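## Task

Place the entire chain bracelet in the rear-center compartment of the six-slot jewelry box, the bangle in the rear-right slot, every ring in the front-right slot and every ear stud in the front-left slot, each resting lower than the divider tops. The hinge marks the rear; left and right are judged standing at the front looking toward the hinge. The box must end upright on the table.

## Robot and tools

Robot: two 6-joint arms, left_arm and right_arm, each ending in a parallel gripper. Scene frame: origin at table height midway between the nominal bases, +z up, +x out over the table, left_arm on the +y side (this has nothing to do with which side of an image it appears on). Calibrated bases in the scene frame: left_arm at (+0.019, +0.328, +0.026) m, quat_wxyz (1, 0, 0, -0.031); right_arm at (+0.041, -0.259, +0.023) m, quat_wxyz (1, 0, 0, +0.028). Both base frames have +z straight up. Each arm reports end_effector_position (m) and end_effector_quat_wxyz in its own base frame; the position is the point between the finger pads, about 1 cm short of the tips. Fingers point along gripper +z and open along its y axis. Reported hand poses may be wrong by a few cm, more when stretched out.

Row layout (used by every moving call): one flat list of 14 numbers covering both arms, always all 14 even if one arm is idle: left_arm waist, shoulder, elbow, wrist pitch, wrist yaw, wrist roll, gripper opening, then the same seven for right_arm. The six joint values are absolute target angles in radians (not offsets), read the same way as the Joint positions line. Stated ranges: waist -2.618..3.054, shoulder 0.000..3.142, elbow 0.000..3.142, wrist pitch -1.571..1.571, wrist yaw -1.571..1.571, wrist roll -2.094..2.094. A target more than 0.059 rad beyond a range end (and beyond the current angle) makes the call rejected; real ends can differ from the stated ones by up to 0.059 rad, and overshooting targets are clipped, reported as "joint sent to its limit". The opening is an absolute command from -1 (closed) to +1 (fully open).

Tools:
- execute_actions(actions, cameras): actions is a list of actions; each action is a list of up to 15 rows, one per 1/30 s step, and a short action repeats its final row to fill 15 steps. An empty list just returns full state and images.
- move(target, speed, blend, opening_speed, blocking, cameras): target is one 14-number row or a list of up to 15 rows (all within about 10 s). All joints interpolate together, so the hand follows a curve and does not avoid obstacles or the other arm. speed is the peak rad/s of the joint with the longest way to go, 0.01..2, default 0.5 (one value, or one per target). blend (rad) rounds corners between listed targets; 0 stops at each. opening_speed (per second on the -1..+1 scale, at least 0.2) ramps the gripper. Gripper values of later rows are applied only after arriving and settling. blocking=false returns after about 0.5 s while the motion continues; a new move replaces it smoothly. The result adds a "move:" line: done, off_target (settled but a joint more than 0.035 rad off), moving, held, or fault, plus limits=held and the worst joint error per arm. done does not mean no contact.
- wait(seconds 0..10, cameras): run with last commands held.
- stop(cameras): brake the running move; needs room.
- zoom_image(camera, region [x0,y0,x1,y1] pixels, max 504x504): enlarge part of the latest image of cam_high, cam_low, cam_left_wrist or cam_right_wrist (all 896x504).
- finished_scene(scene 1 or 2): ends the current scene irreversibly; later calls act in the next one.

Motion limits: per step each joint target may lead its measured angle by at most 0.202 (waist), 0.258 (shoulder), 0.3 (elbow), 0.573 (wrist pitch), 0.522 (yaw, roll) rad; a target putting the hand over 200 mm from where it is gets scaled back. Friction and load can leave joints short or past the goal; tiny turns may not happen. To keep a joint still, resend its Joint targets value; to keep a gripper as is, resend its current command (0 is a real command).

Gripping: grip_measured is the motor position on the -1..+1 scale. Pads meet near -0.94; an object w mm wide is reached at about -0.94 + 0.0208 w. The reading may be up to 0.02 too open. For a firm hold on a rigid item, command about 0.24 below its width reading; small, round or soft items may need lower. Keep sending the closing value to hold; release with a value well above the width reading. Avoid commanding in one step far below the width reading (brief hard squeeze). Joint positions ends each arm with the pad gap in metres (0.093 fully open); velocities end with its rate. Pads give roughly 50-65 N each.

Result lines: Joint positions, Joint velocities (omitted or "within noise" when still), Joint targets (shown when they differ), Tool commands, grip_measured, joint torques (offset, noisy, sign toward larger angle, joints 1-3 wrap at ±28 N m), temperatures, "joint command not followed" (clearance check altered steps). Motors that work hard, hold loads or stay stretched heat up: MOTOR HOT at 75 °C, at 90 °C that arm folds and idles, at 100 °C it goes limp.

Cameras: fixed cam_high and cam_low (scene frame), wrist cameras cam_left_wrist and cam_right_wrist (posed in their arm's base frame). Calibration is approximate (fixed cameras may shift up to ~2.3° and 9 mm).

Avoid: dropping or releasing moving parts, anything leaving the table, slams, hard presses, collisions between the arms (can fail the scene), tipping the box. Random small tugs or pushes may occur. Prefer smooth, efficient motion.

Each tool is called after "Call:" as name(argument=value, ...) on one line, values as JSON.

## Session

Call:
execute_actions(actions=[])

Call:
zoom_image(camera="cam_high", region=[340, 130, 640, 380])

Call:
zoom_image(camera="cam_low", region=[400, 120, 780, 360])

Scene clock: 0.00 s.
left_arm: end_effector_position=(+0.3953, +0.0198, +0.0931) grip_measured=+1.000 end_effector_quat_wxyz=(+0.604, -0.012, +0.796, +0.041) | right_arm: end_effector_position=(+0.4032, +0.0070, +0.1318) grip_measured=+1.000 end_effector_quat_wxyz=(+0.646, +0.026, +0.762, -0.038)
Joint positions: left_arm=[0.027 1.635 0.345 1.018 -0.054 0.038 0.093] | right_arm=[0.093 1.573 0.375 1.033 0.183 0.006 0.093]
Joint velocities: within noise
Joint torques (N m): no reading
Motor temperatures (°C): left_arm=[26 34 32 35 26 27 27] | right_arm=[29 36 36 32 26 25 27]
Heat: left arm: 35 °C; right arm: 36 °C.
Joint targets: left_arm=[0.027 1.626 0.354 1.029 -0.054 0.038] | right_arm=[0.093 1.569 0.379 1.027 0.183 0.006]
Tool commands: left_gripper/opening=+1.0 right_gripper/opening=+1.0
camera_calibration:
cam_left_wrist: T_world_to_cam=[[0.0734403, -0.996536, -0.0390271, -0.00560917], [-0.62065, -0.0150378, -0.783943, 0.360684], [0.780641, 0.0817952, -0.619604, -0.171715], [0, 0, 0, 1]] pos_world=[0.358319, 0.0138796, 0.176142]
cam_right_wrist: T_world_to_cam=[[-0.0765418, -0.996654, 0.0286685, 0.0333855], [-0.575032, 0.0206358, -0.817871, 0.378773], [0.814543, -0.0790866, -0.574687, -0.175641], [0, 0, 0, 1]] pos_world=[0.363429, 0.0115667, 0.207892]

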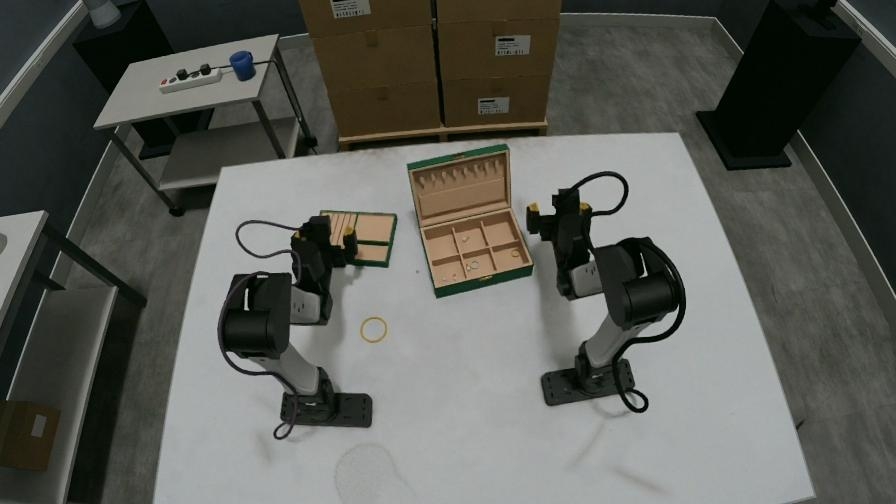

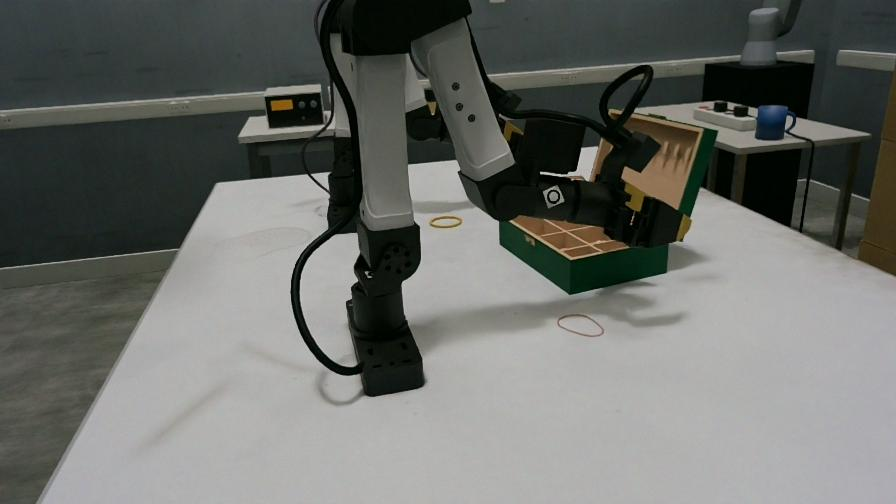

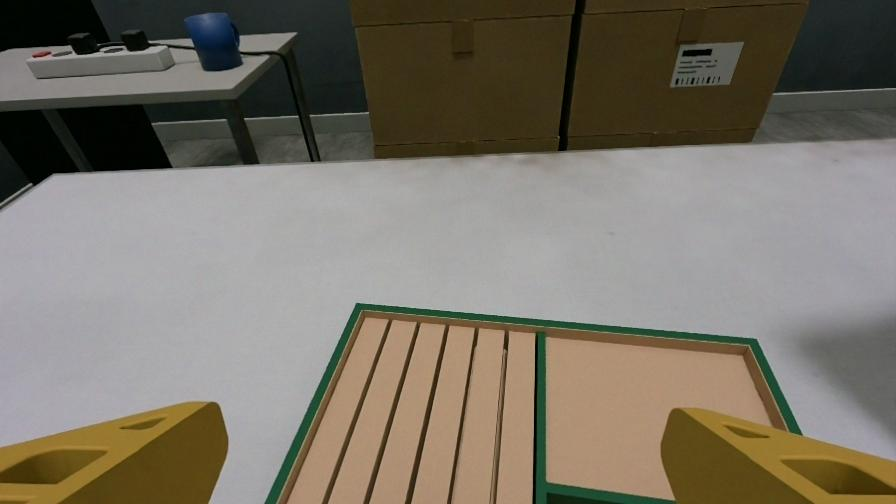

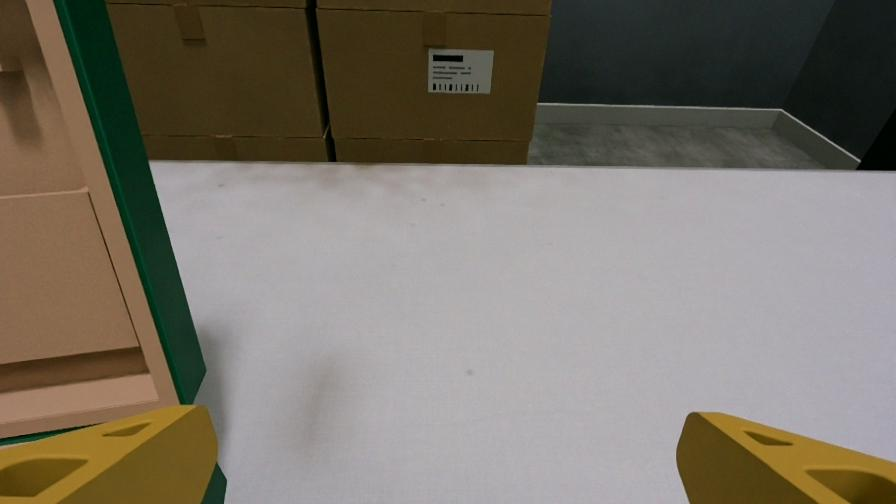

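Scaled by 1.680 from the camera's 896x504 image, which has a finer 1280x720 frame.

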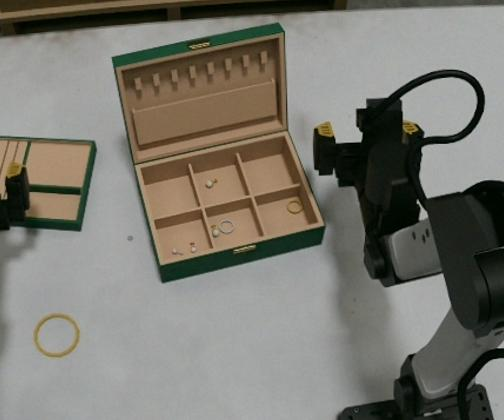

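Scaled by 1.326 from the camera's 896x504 image, which has a finer 1280x720 frame.

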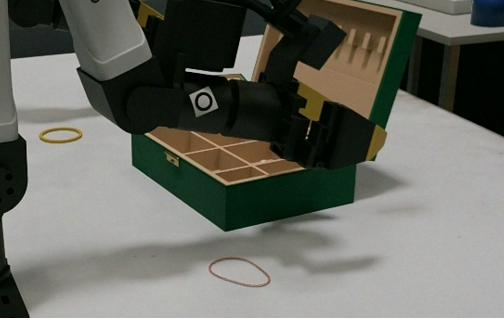

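Call:
move(target=[[0.2,1.45,0.8,0.6,0.0,0.0,1,0.0,1.35,0.8,0.7,0.1,0.0,1],[1.3,1.454,1.524,-1.069,0.0,0.0,1,-0.5,1.1,1.0,-1.1,0.0,0.0,1]], speed=0.8, blend=[0.1,0])

Call:
zoom_image(camera="cam_high", region=[400, 140, 640, 340])

Call:
zoom_image(camera="cam_high", region=[300, 190, 440, 350])

Scene clock: 27.83 s.
left_arm: end_effector_position=(+0.0955, +0.3460, +0.2319) grip_measured=+1.000 end_effector_quat_wxyz=(+0.203, -0.581, +0.771, +0.163) | right_arm: end_effector_position=(+0.2093, -0.1147, +0.1498) grip_measured=+1.000 end_effector_quat_wxyz=(+0.172, +0.245, +0.953, -0.047)
Joint positions: left_arm=[1.295 1.47 1.492 -1.066 -0.013 0.007 0.093] | right_arm=[-0.495 1.111 0.977 -1.079 0.009 0.006 0.093]
Joint torques (N m): left_arm=[0.2 -6.6 8.75 1.28 0.19 -0.05] | right_arm=[0.02 -4.1 9.35 0.9 -0.05 -0.01]
Joint targets: left_arm=[1.300 1.454 1.524 -1.069 0.000 0.000] | right_arm=[-0.500 1.100 1.000 -1.100 0.000 0.000]
move: done
camera_calibration:
cam_left_wrist: T_world_to_cam=[[0.965405, -0.26058, -0.00955152, 0.00024182], [-0.259606, -0.957067, -0.128951, 0.427837], [0.0244607, 0.126969, -0.991605, 0.264466], [0, 0, 0, 1]]
cam_right_wrist: T_world_to_cam=[[-0.474142, -0.880448, -0.000882183, -0.00231759], [-0.876791, 0.472081, 0.0915229, 0.263265], [-0.0801647, 0.0441684, -0.995803, 0.24743], [0, 0, 0, 1]]

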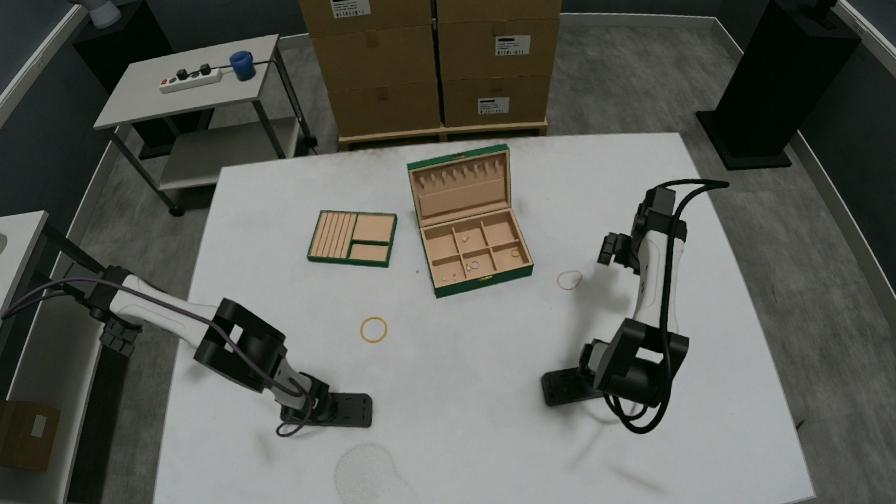

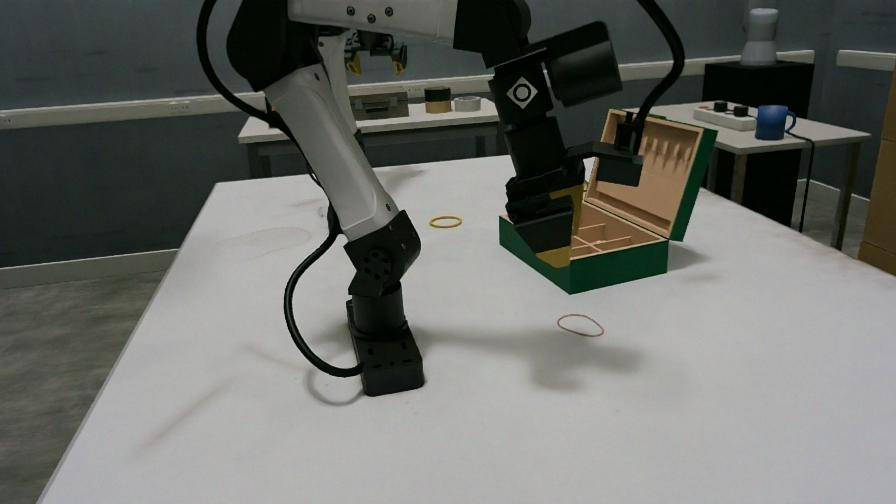

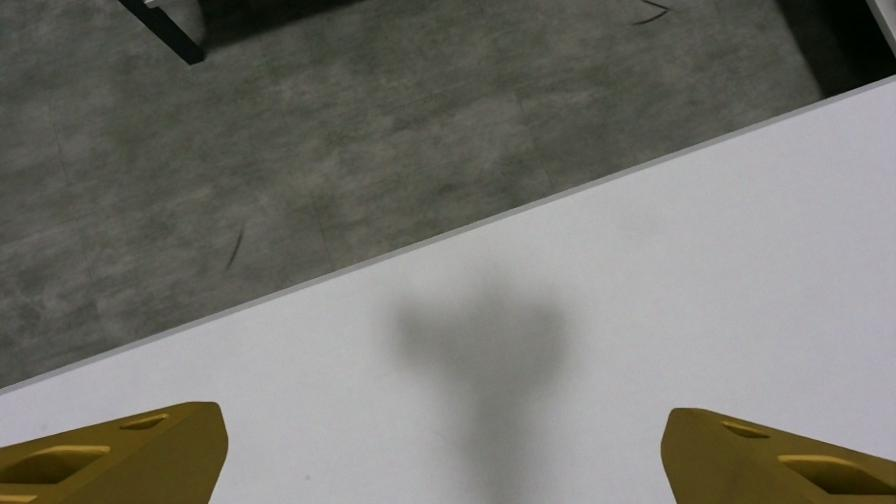

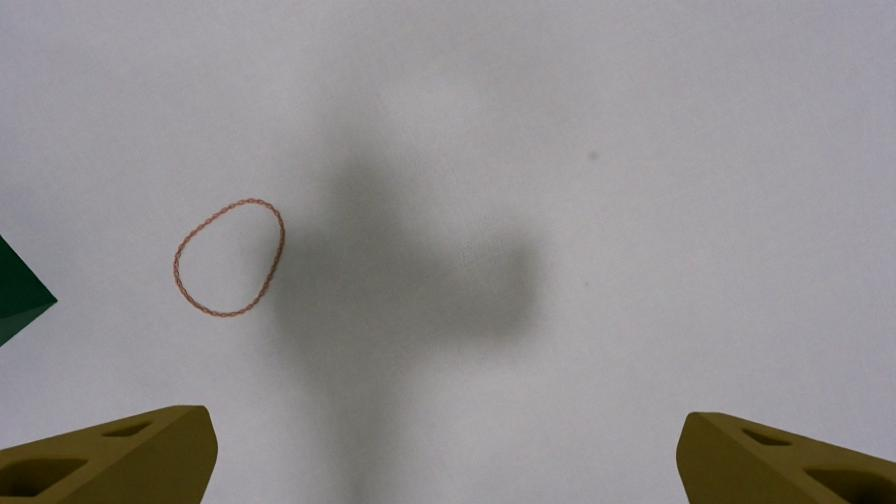

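Scaled by 2.100 from the camera's 896x504 image, which has a finer 1280x720 frame.

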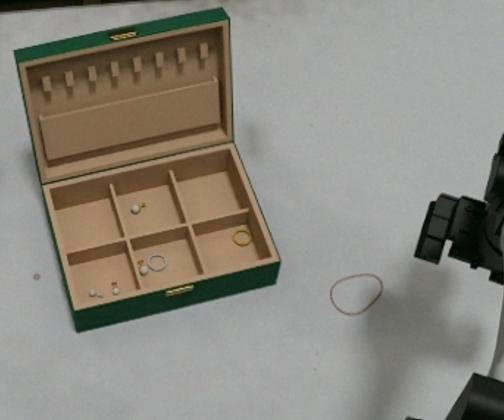

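Scaled by 3.150 from the camera's 896x504 image, which has a finer 1280x720 frame.

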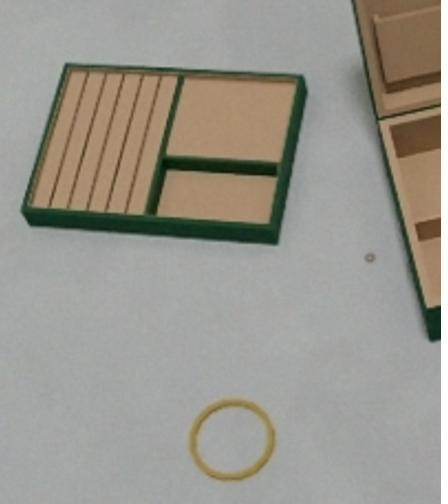

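Call:
move(target=[1.3,1.454,1.524,-1.069,0.0,0.0,1,0.44,1.50,1.30,-0.89,0.0,0.25,0], speed=0.7)

Call:
zoom_image(camera="cam_right_wrist", region=[250, 90, 750, 504])

Scene clock: 46.27 s.
left_arm: end_effector_position=(+0.0954, +0.3456, +0.2317) grip_measured=+1.000 end_effector_quat_wxyz=(+0.202, -0.581, +0.771, +0.162) | right_arm: end_effector_position=(+0.3230, +0.1515, +0.1663) grip_measured=+0.002 end_effector_quat_wxyz=(+0.213, -0.098, +0.969, +0.074)
Joint positions: left_arm=[1.295 1.47 1.492 -1.068 -0.013 0.007 0.093] | right_arm=[0.439 1.488 1.277 -0.905 0.002 0.237 0.045]
Joint torques (N m): left_arm=[0.18 -6.58 8.73 1.29 0.19 -0.06] | right_arm=[0.51 -5.82 9.47 1.48 0.03 0.17]
Motor temperatures (°C): left_arm=[26 36 35 38 26 27 27] | right_arm=[29 39 41 34 26 25 27]
Heat: left arm: 38 °C; right arm: 41 °C.
Joint targets: left_arm=[1.300 1.454 1.524 -1.069 0.000 0.000] | right_arm=[0.440 1.500 1.300 -0.890 0.000 0.250]
move: done
camera_calibration:
cam_left_wrist: T_world_to_cam=[[0.9654, -0.260598, -0.00957407, 0.000256102], [-0.259672, -0.957302, -0.127059, 0.42706], [0.0239461, 0.125149, -0.991849, 0.265022], [0, 0, 0, 1]]
cam_right_wrist: T_world_to_cam=[[0.231732, -0.966725, -0.108365, 0.0889667], [-0.972328, -0.233577, 0.0044801, 0.38798], [-0.0296427, 0.104328, -0.994101, 0.23555], [0, 0, 0, 1]]

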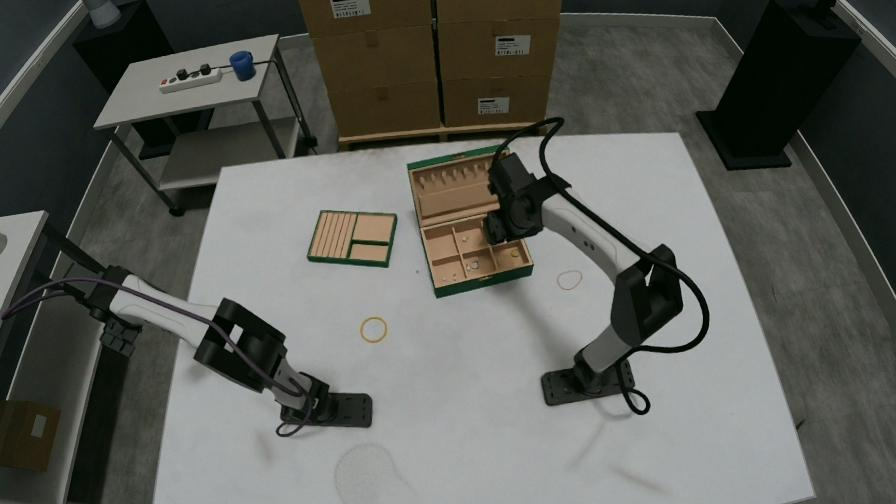

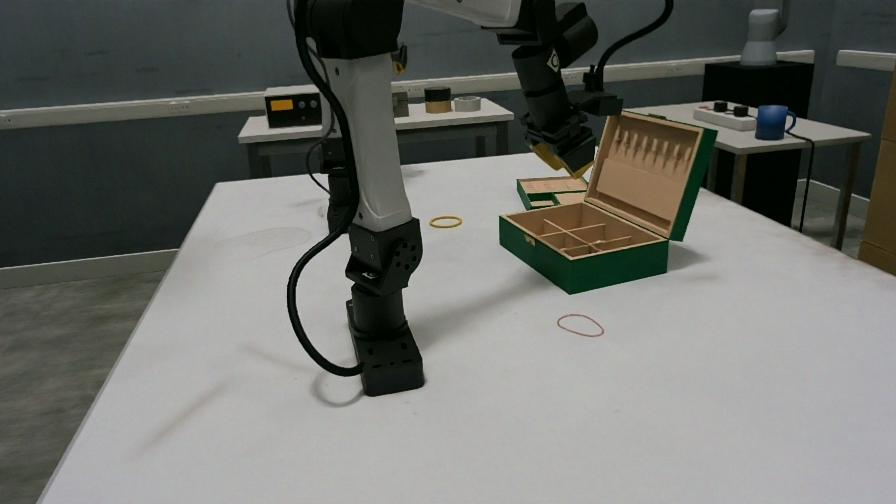

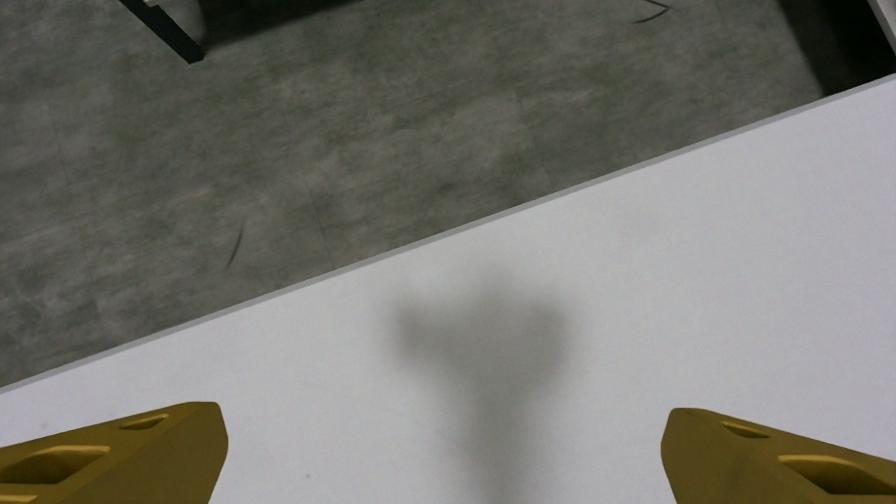

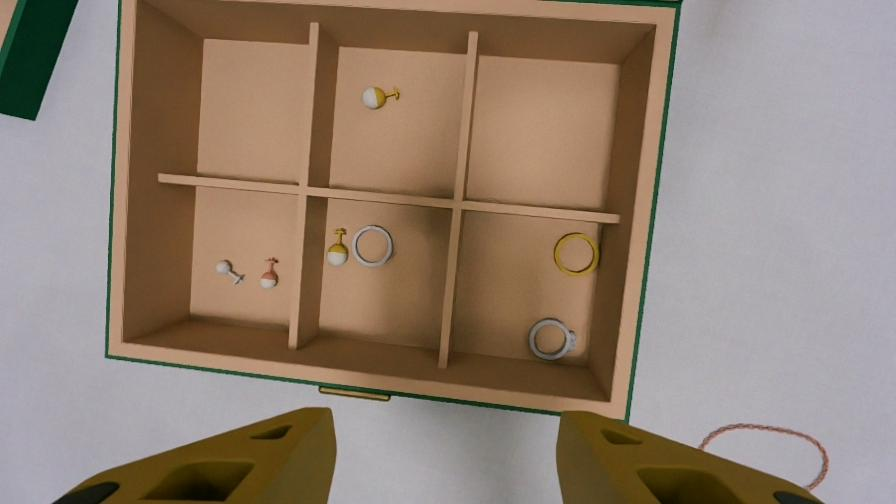

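Scaled by 1.008 from the camera's 896x504 image, which has a finer 1280x720 frame.

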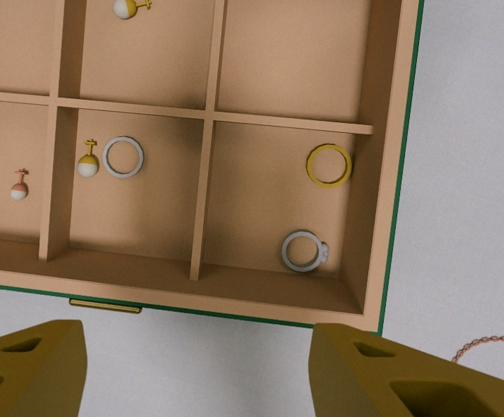

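Call:
zoom_image(camera="cam_low", region=[500, 60, 640, 200])

Call:
zoom_image(camera="cam_right_wrist", region=[0, 380, 448, 504])

Scaled by 3.600 from the camera's 896x504 image, which has a finer 1280x720 frame.

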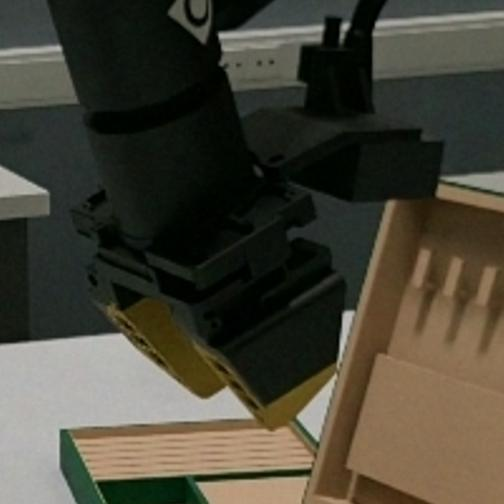

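Scaled by 1.125 from the camera's 896x504 image, which has a finer 1280x720 frame.

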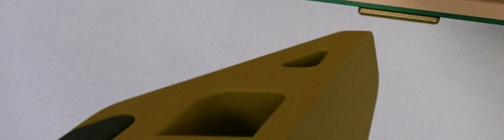

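Call:
move(target=[1.3,1.454,1.524,-1.069,0.0,0.0,1,0.44,1.74,1.65,-1.46,0.0,-0.855,-0.94], speed=0.7, cameras=["cam_low","cam_right_wrist"])

Call:
zoom_image(camera="cam_low", region=[510, 90, 650, 220])

Scene clock: 208.00 s.
left_arm: end_effector_position=(+0.0953, +0.3455, +0.2316) grip_measured=+1.000 end_effector_quat_wxyz=(+0.202, -0.581, +0.771, +0.162) | right_arm: end_effector_position=(+0.2883, +0.1353, +0.1688) grip_measured=-0.936 end_effector_quat_wxyz=(+0.017, -0.598, +0.801, -0.004)
Joint positions: left_arm=[1.295 1.47 1.492 -1.068 -0.013 0.007 0.093] | right_arm=[0.439 1.724 1.629 -1.441 0.002 -0.842 0]
Joint torques (N m): left_arm=[0.2 -6.58 8.73 1.29 0.19 -0.06] | right_arm=[0.53 -6.94 8.43 0.22 -0.04 -0.04]
Motor temperatures (°C): left_arm=[26 38 40 38 26 27 27] | right_arm=[29 40 45 35 26 25 27]
Joint targets: left_arm=[1.300 1.454 1.524 -1.069 0.000 0.000] | right_arm=[0.440 1.740 1.650 -1.460 0.000 -0.855]
move: done
camera_calibration:
cam_right_wrist: T_world_to_cam=[[0.960181, -0.27883, 0.0175038, -0.242812], [-0.260766, -0.871967, 0.414335, 0.162493], [-0.100266, -0.402401, -0.909956, 0.31335], [0, 0, 0, 1]]
Images, in order: cam_low, cam_right_wrist.

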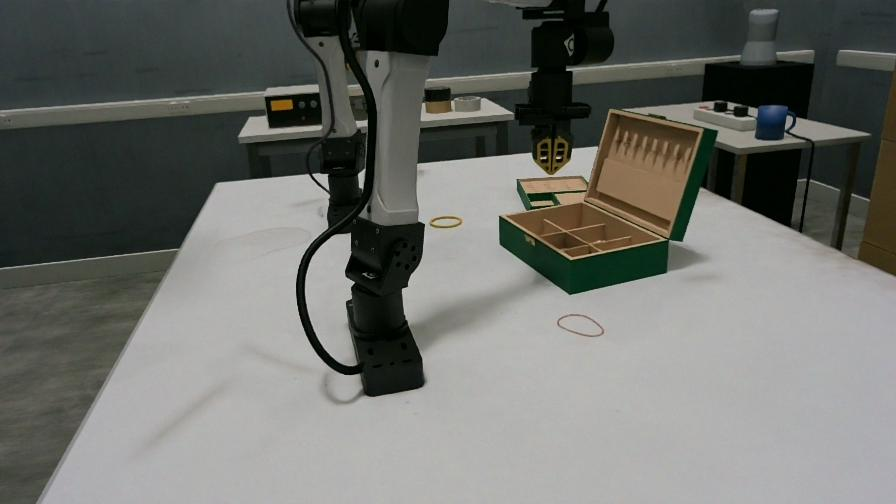

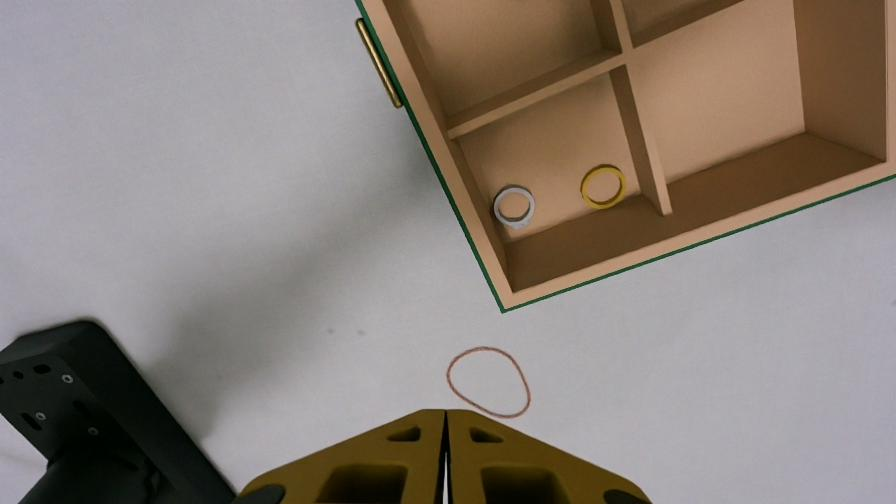

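Scaled by 3.600 from the camera's 896x504 image, which has a finer 1280x720 frame.

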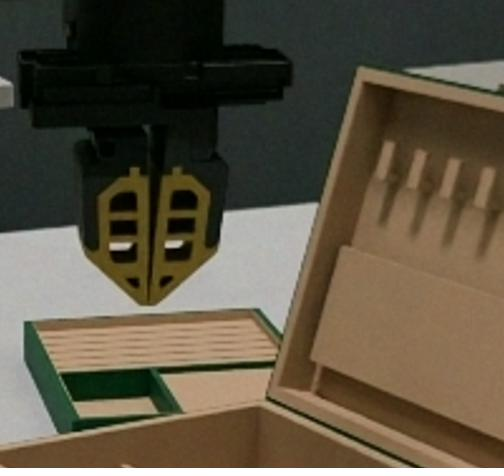

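Call:
move(target=[1.3,1.454,1.524,-1.069,0.0,0.0,1,0.537,1.814,1.222,-0.604,0.0,0.4345,-0.73], speed=0.5, cameras=["cam_low","cam_right_wrist"])

Call:
zoom_image(camera="cam_low", region=[480, 90, 700, 300])

Scene clock: 329.17 s.
left_arm: end_effector_position=(+0.0953, +0.3455, +0.2316) grip_measured=+1.000 end_effector_quat_wxyz=(+0.202, -0.581, +0.771, +0.162) | right_arm: end_effector_position=(+0.3532, +0.2071, +0.0653) grip_measured=-0.732 end_effector_quat_wxyz=(+0.170, -0.054, +0.980, +0.087)
Joint positions: left_arm=[1.295 1.47 1.492 -1.068 -0.013 0.007 0.093] | right_arm=[0.531 1.798 1.232 -0.62 0.002 0.422 0.01]
Joint torques (N m): left_arm=[0.2 -6.58 8.72 1.29 0.19 -0.06] | right_arm=[1.01 -8.14 6 1.32 0.03 0.15]
Joint targets: left_arm=[1.300 1.454 1.524 -1.069 0.000 0.000] | right_arm=[0.537 1.814 1.222 -0.604 0.000 0.434]
move: done
camera_calibration:
cam_right_wrist: T_world_to_cam=[[0.144037, -0.976629, -0.159531, 0.161087], [-0.982782, -0.160031, 0.092359, 0.413483], [-0.11573, 0.143481, -0.982863, 0.151767], [0, 0, 0, 1]]
Images, in order: cam_low, cam_right_wrist.

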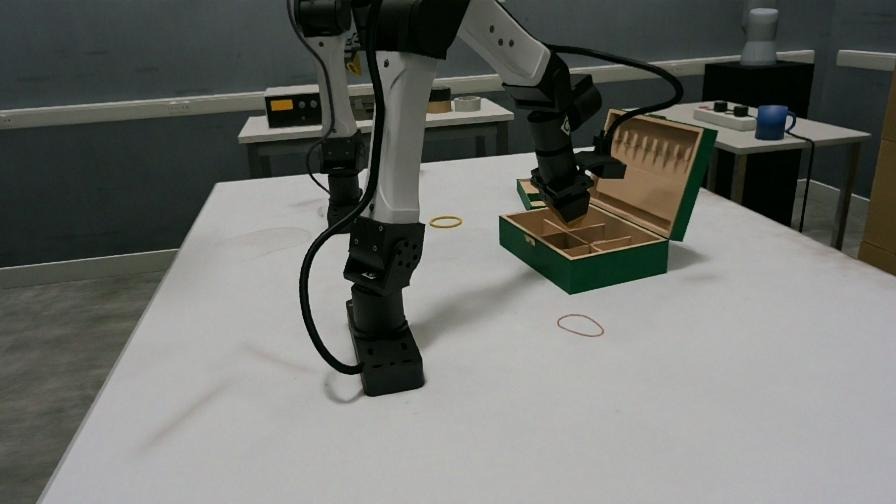

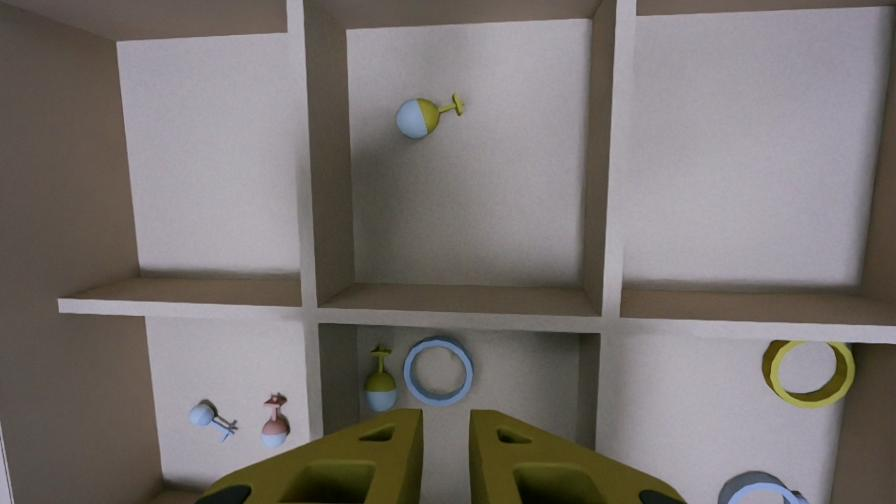

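Scaled by 2.291 from the camera's 896x504 image, which has a finer 1280x720 frame.

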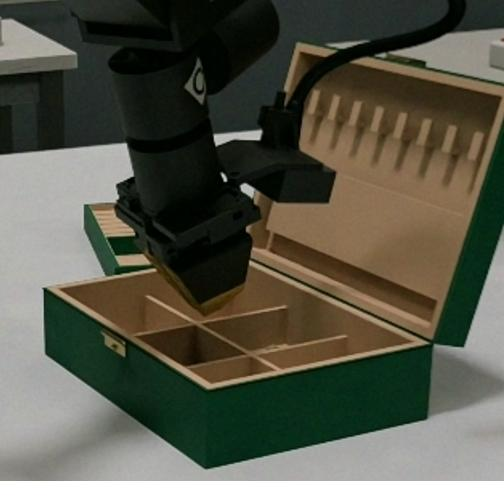

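Call:
move(target=[[1.3,1.454,1.524,-1.069,0.0,0.0,1,0.553,1.805,1.222,-0.604,0.0,0.45,-0.73],[1.3,1.454,1.524,-1.069,0.0,0.0,1,0.553,1.887,1.098,-0.415,0.0,0.45,-0.73]], speed=0.2, cameras=["cam_low","cam_right_wrist"])

Call:
zoom_image(camera="cam_right_wrist", region=[250, 254, 650, 504])

Scene clock: 346.23 s.
left_arm: end_effector_position=(+0.0953, +0.3455, +0.2316) grip_measured=+1.000 end_effector_quat_wxyz=(+0.202, -0.581, +0.771, +0.162) | right_arm: end_effector_position=(+0.3437, +0.2099, +0.0139) grip_measured=-0.732 end_effector_quat_wxyz=(+0.160, -0.054, +0.982, +0.085)
Joint positions: left_arm=[1.295 1.47 1.492 -1.068 -0.013 0.007 0.093] | right_arm=[0.549 1.869 1.109 -0.446 0.002 0.438 0.01]
Joint torques (N m): left_arm=[0.2 -6.58 8.75 1.3 0.19 -0.06] | right_arm=[0.83 -8.09 5.35 1.45 0.04 0.17]
Joint targets: left_arm=[1.300 1.454 1.524 -1.069 0.000 0.000] | right_arm=[0.553 1.887 1.098 -0.415 0.000 0.450]
move: done
camera_calibration:
cam_right_wrist: T_world_to_cam=[[0.143302, -0.977137, -0.157057, 0.157322], [-0.980181, -0.162061, 0.113933, 0.408619], [-0.136781, 0.137617, -0.980996, 0.108162], [0, 0, 0, 1]]
Images, in order: cam_low, cam_right_wrist.

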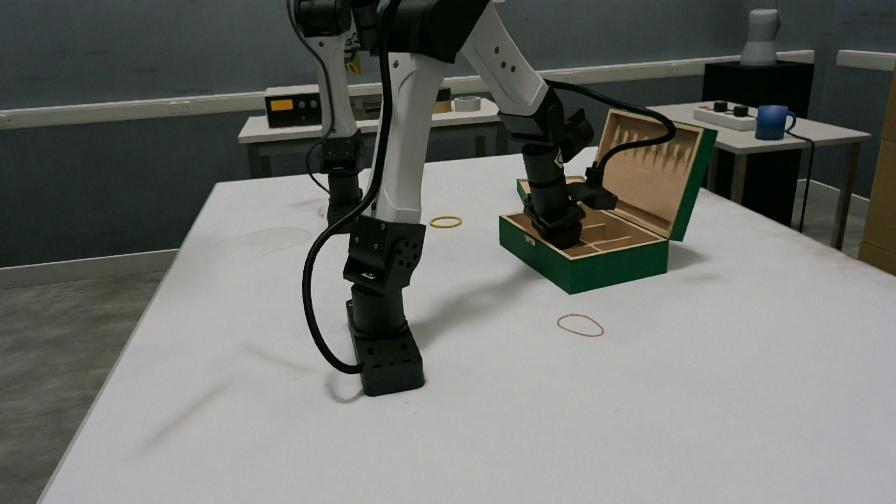

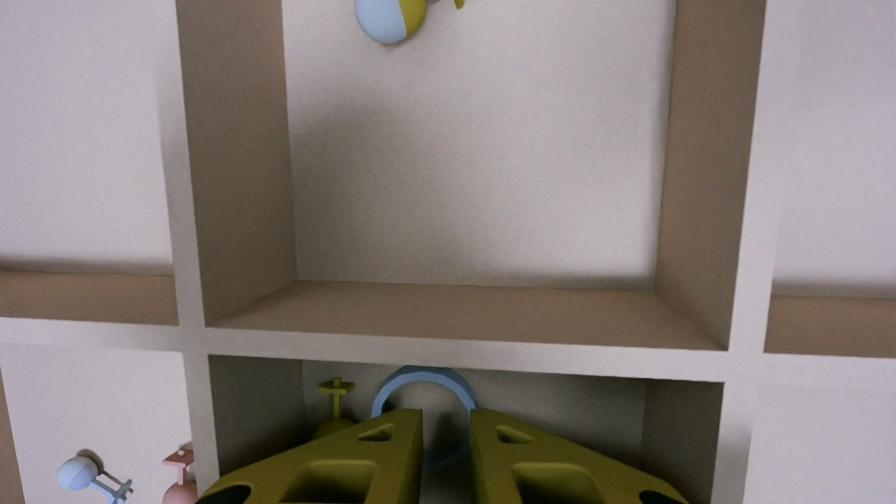

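Scaled by 1.260 from the camera's 896x504 image, which has a finer 1280x720 frame.

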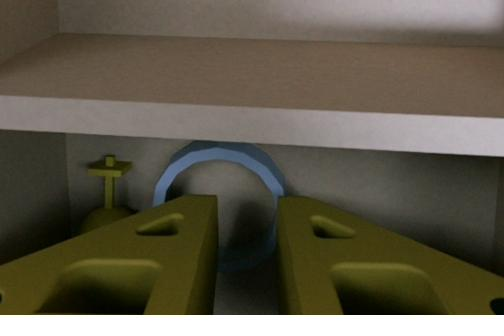

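Call:
move(target=[[1.3,1.454,1.524,-1.069,0.0,0.0,1,0.537,1.892,1.103,-0.415,0.0,0.44,-0.73],[1.3,1.454,1.524,-1.069,0.0,0.0,1,0.537,1.907,1.080,-0.375,0.0,0.44,-0.73]], speed=0.12, cameras=["cam_right_wrist"])

Call:
zoom_image(camera="cam_right_wrist", region=[250, 254, 650, 504])

Scene clock: 362.83 s.
left_arm: end_effector_position=(+0.0953, +0.3455, +0.2316) grip_measured=+1.000 end_effector_quat_wxyz=(+0.202, -0.581, +0.771, +0.162) | right_arm: end_effector_position=(+0.3468, +0.2091, +0.0130) grip_measured=-0.732 end_effector_quat_wxyz=(+0.166, -0.051, +0.981, +0.088)
Joint positions: left_arm=[1.295 1.47 1.492 -1.068 -0.013 0.007 0.093] | right_arm=[0.543 1.87 1.101 -0.424 0.002 0.438 0.01]
Joint torques (N m): left_arm=[0.21 -6.57 8.73 1.29 0.19 -0.05] | right_arm=[-0.06 -6.32 4.38 1.69 0.04 0.06]
Joint targets: left_arm=[1.300 1.454 1.524 -1.069 0.000 0.000] | right_arm=[0.537 1.907 1.080 -0.375 0.000 0.440]
move: off_target (right_arm); right_arm: the wrist pitch is farthest, 0.049 rad from its target
camera_calibration:
cam_right_wrist: T_world_to_cam=[[0.139175, -0.97687, -0.162346, 0.157379], [-0.982373, -0.156858, 0.101681, 0.411426], [-0.124795, 0.145332, -0.981481, 0.102118], [0, 0, 0, 1]]
Images, in order: cam_right_wrist.

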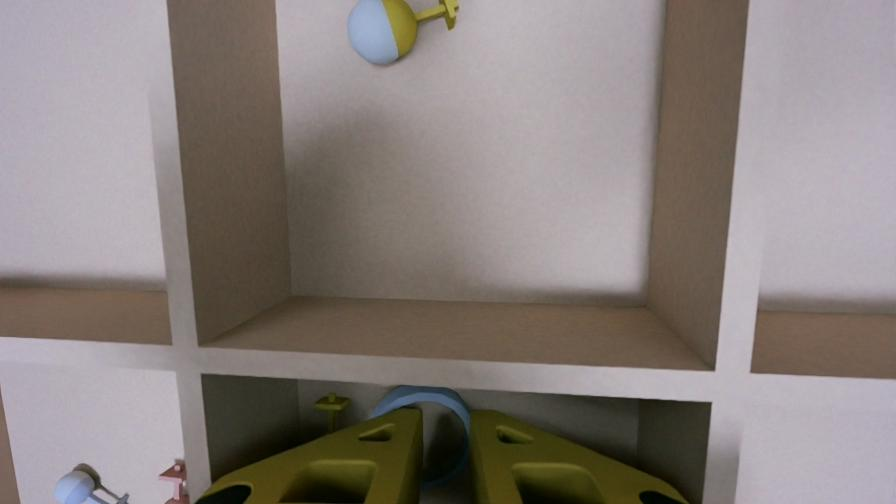

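Scaled by 1.260 from the camera's 896x504 image, which has a finer 1280x720 frame.

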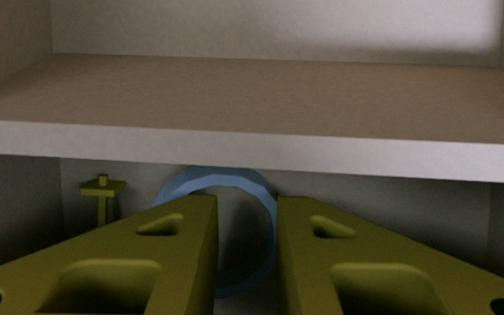

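Call:
move(target=[[1.3,1.454,1.524,-1.069,0.0,0.0,1,0.537,1.866,1.125,-0.455,0.0,0.44,-0.68],[1.3,1.454,1.524,-1.069,0.0,0.0,1,0.528,1.866,1.125,-0.455,0.0,0.43,-0.68],[1.3,1.454,1.524,-1.069,0.0,0.0,1,0.528,1.907,1.080,-0.375,0.0,0.43,-0.68]], speed=0.12, cameras=["cam_right_wrist"])

Call:
zoom_image(camera="cam_right_wrist", region=[250, 254, 650, 504])

Scene clock: 380.57 s.
left_arm: end_effector_position=(+0.0953, +0.3455, +0.2316) grip_measured=+1.000 end_effector_quat_wxyz=(+0.202, -0.581, +0.771, +0.162) | right_arm: end_effector_position=(+0.3512, +0.2086, +0.0109) grip_measured=-0.682 end_effector_quat_wxyz=(+0.171, -0.048, +0.980, +0.091)
Joint positions: left_arm=[1.295 1.47 1.492 -1.068 -0.013 0.007 0.093] | right_arm=[0.536 1.879 1.097 -0.398 -0.001 0.438 0.012]
Joint torques (N m): left_arm=[0.2 -6.58 8.73 1.29 0.19 -0.05] | right_arm=[-0.18 -7.19 4.79 1.42 0.06 -0.04]
Joint targets: left_arm=[1.300 1.454 1.524 -1.069 0.000 0.000] | right_arm=[0.528 1.907 1.080 -0.375 0.000 0.430]
move: done
camera_calibration:
cam_right_wrist: T_world_to_cam=[[0.134448, -0.976252, -0.16987, 0.157599], [-0.984401, -0.151218, 0.0899303, 0.415595], [-0.113482, 0.15513, -0.981354, 0.0946094], [0, 0, 0, 1]]
Images, in order: cam_right_wrist.

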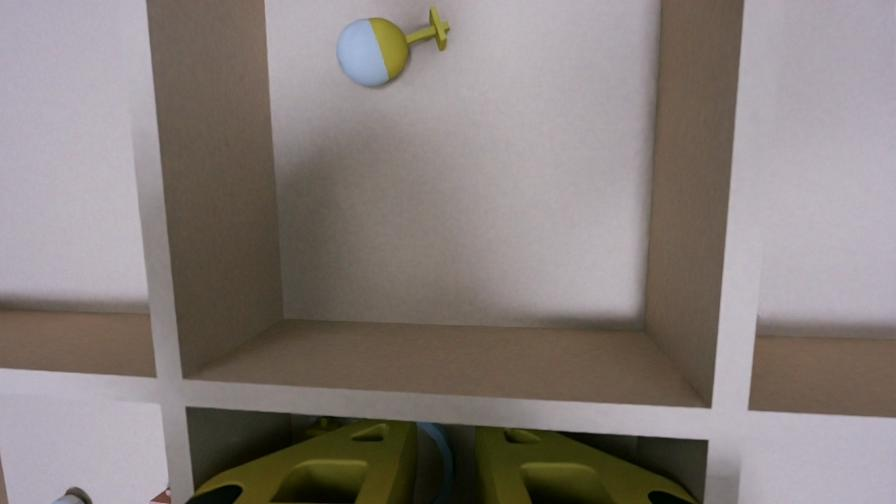

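Scaled by 1.260 from the camera's 896x504 image, which has a finer 1280x720 frame.

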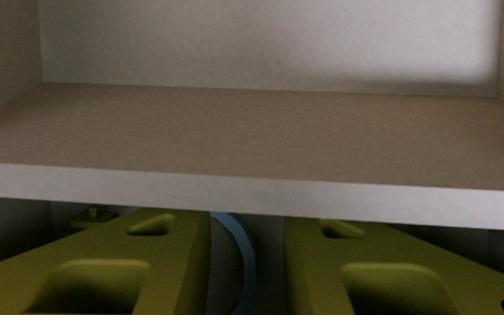

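Call:
move(target=[1.3,1.454,1.524,-1.069,0.0,0.0,1,0.528,1.907,1.080,-0.375,0.0,0.43,-1.0], speed=0.12, opening_speed=0.5, cameras=["cam_right_wrist"])

Call:
zoom_image(camera="cam_right_wrist", region=[250, 254, 650, 504])

Scene clock: 388.60 s.
left_arm: end_effector_position=(+0.0953, +0.3455, +0.2316) grip_measured=+1.000 end_effector_quat_wxyz=(+0.202, -0.581, +0.771, +0.162) | right_arm: end_effector_position=(+0.3520, +0.2106, +0.0113) grip_measured=-0.969 end_effector_quat_wxyz=(+0.173, -0.048, +0.979, +0.097)
Joint positions: left_arm=[1.295 1.47 1.492 -1.068 -0.013 0.007 0.093] | right_arm=[0.536 1.879 1.095 -0.388 -0.009 0.438 0]
Joint torques (N m): left_arm=[0.2 -6.58 8.75 1.29 0.19 -0.05] | right_arm=[-0.16 -7.2 4.94 1.34 0.13 -0.04]
Joint targets: left_arm=[1.300 1.454 1.524 -1.069 0.000 0.000] | right_arm=[0.528 1.907 1.080 -0.375 0.000 0.430]
move: done
camera_calibration:
cam_right_wrist: T_world_to_cam=[[0.137944, -0.974046, -0.179459, 0.157899], [-0.984268, -0.155011, 0.0847804, 0.417435], [-0.110398, 0.164941, -0.980106, 0.0916791], [0, 0, 0, 1]]
Images, in order: cam_right_wrist.

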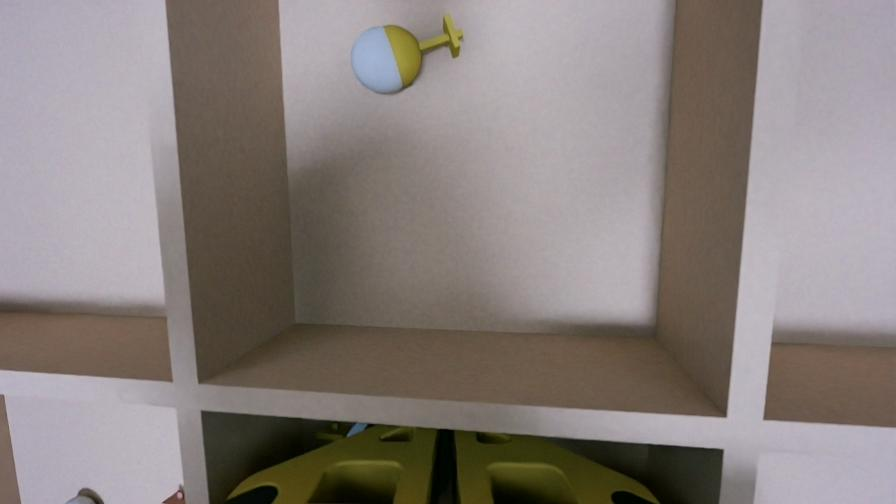

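Scaled by 1.260 from the camera's 896x504 image, which has a finer 1280x720 frame.

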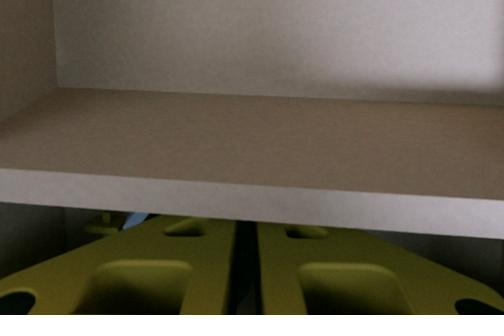

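Call:
move(target=[[1.3,1.454,1.524,-1.069,0.0,0.0,1,0.532,1.83,1.18,-0.54,0.0,0.43,-1.0],[1.3,1.454,1.524,-1.069,0.0,0.0,1,0.53,1.75,1.335,-0.765,0.0,0.43,-1.0]], speed=0.25, blend=[0.03,0], cameras=["cam_right_wrist","cam_low"])

Call:
zoom_image(camera="cam_right_wrist", region=[200, 204, 700, 504])

Scene clock: 400.80 s.
left_arm: end_effector_position=(+0.0953, +0.3455, +0.2316) grip_measured=+1.000 end_effector_quat_wxyz=(+0.202, -0.581, +0.771, +0.162) | right_arm: end_effector_position=(+0.3493, +0.2089, +0.0912) grip_measured=-0.969 end_effector_quat_wxyz=(+0.160, -0.049, +0.982, +0.089)
Joint positions: left_arm=[1.295 1.47 1.492 -1.068 -0.013 0.007 0.093] | right_arm=[0.536 1.775 1.316 -0.744 -0.008 0.438 0]
Joint torques (N m): left_arm=[0.2 -6.6 8.73 1.3 0.19 -0.05] | right_arm=[0.01 -11.89 8.88 0.94 0.13 -0.04]
Joint targets: left_arm=[1.300 1.454 1.524 -1.069 0.000 0.000] | right_arm=[0.530 1.750 1.335 -0.765 0.000 0.430]
move: done
camera_calibration:
cam_right_wrist: T_world_to_cam=[[0.133227, -0.976853, -0.167358, 0.172081], [-0.981677, -0.15328, 0.113203, 0.403855], [-0.136236, 0.149209, -0.979376, 0.182147], [0, 0, 0, 1]]
Images, in order: cam_low, cam_right_wrist.

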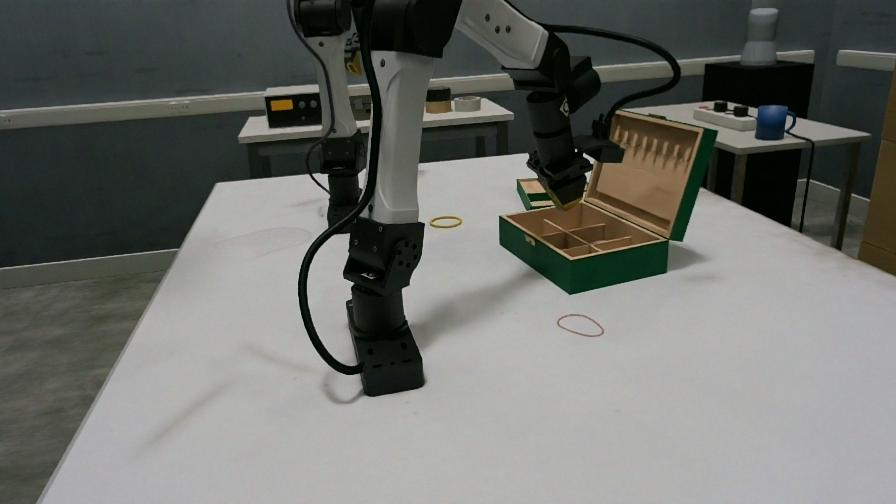

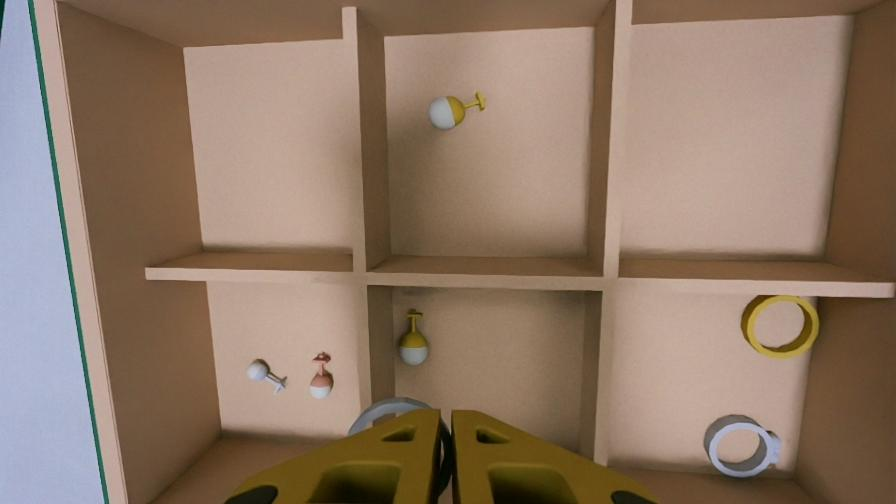

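Scaled by 1.008 from the camera's 896x504 image, which has a finer 1280x720 frame.

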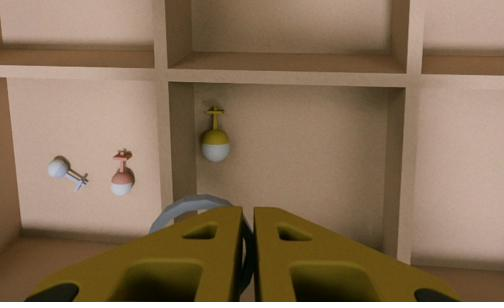

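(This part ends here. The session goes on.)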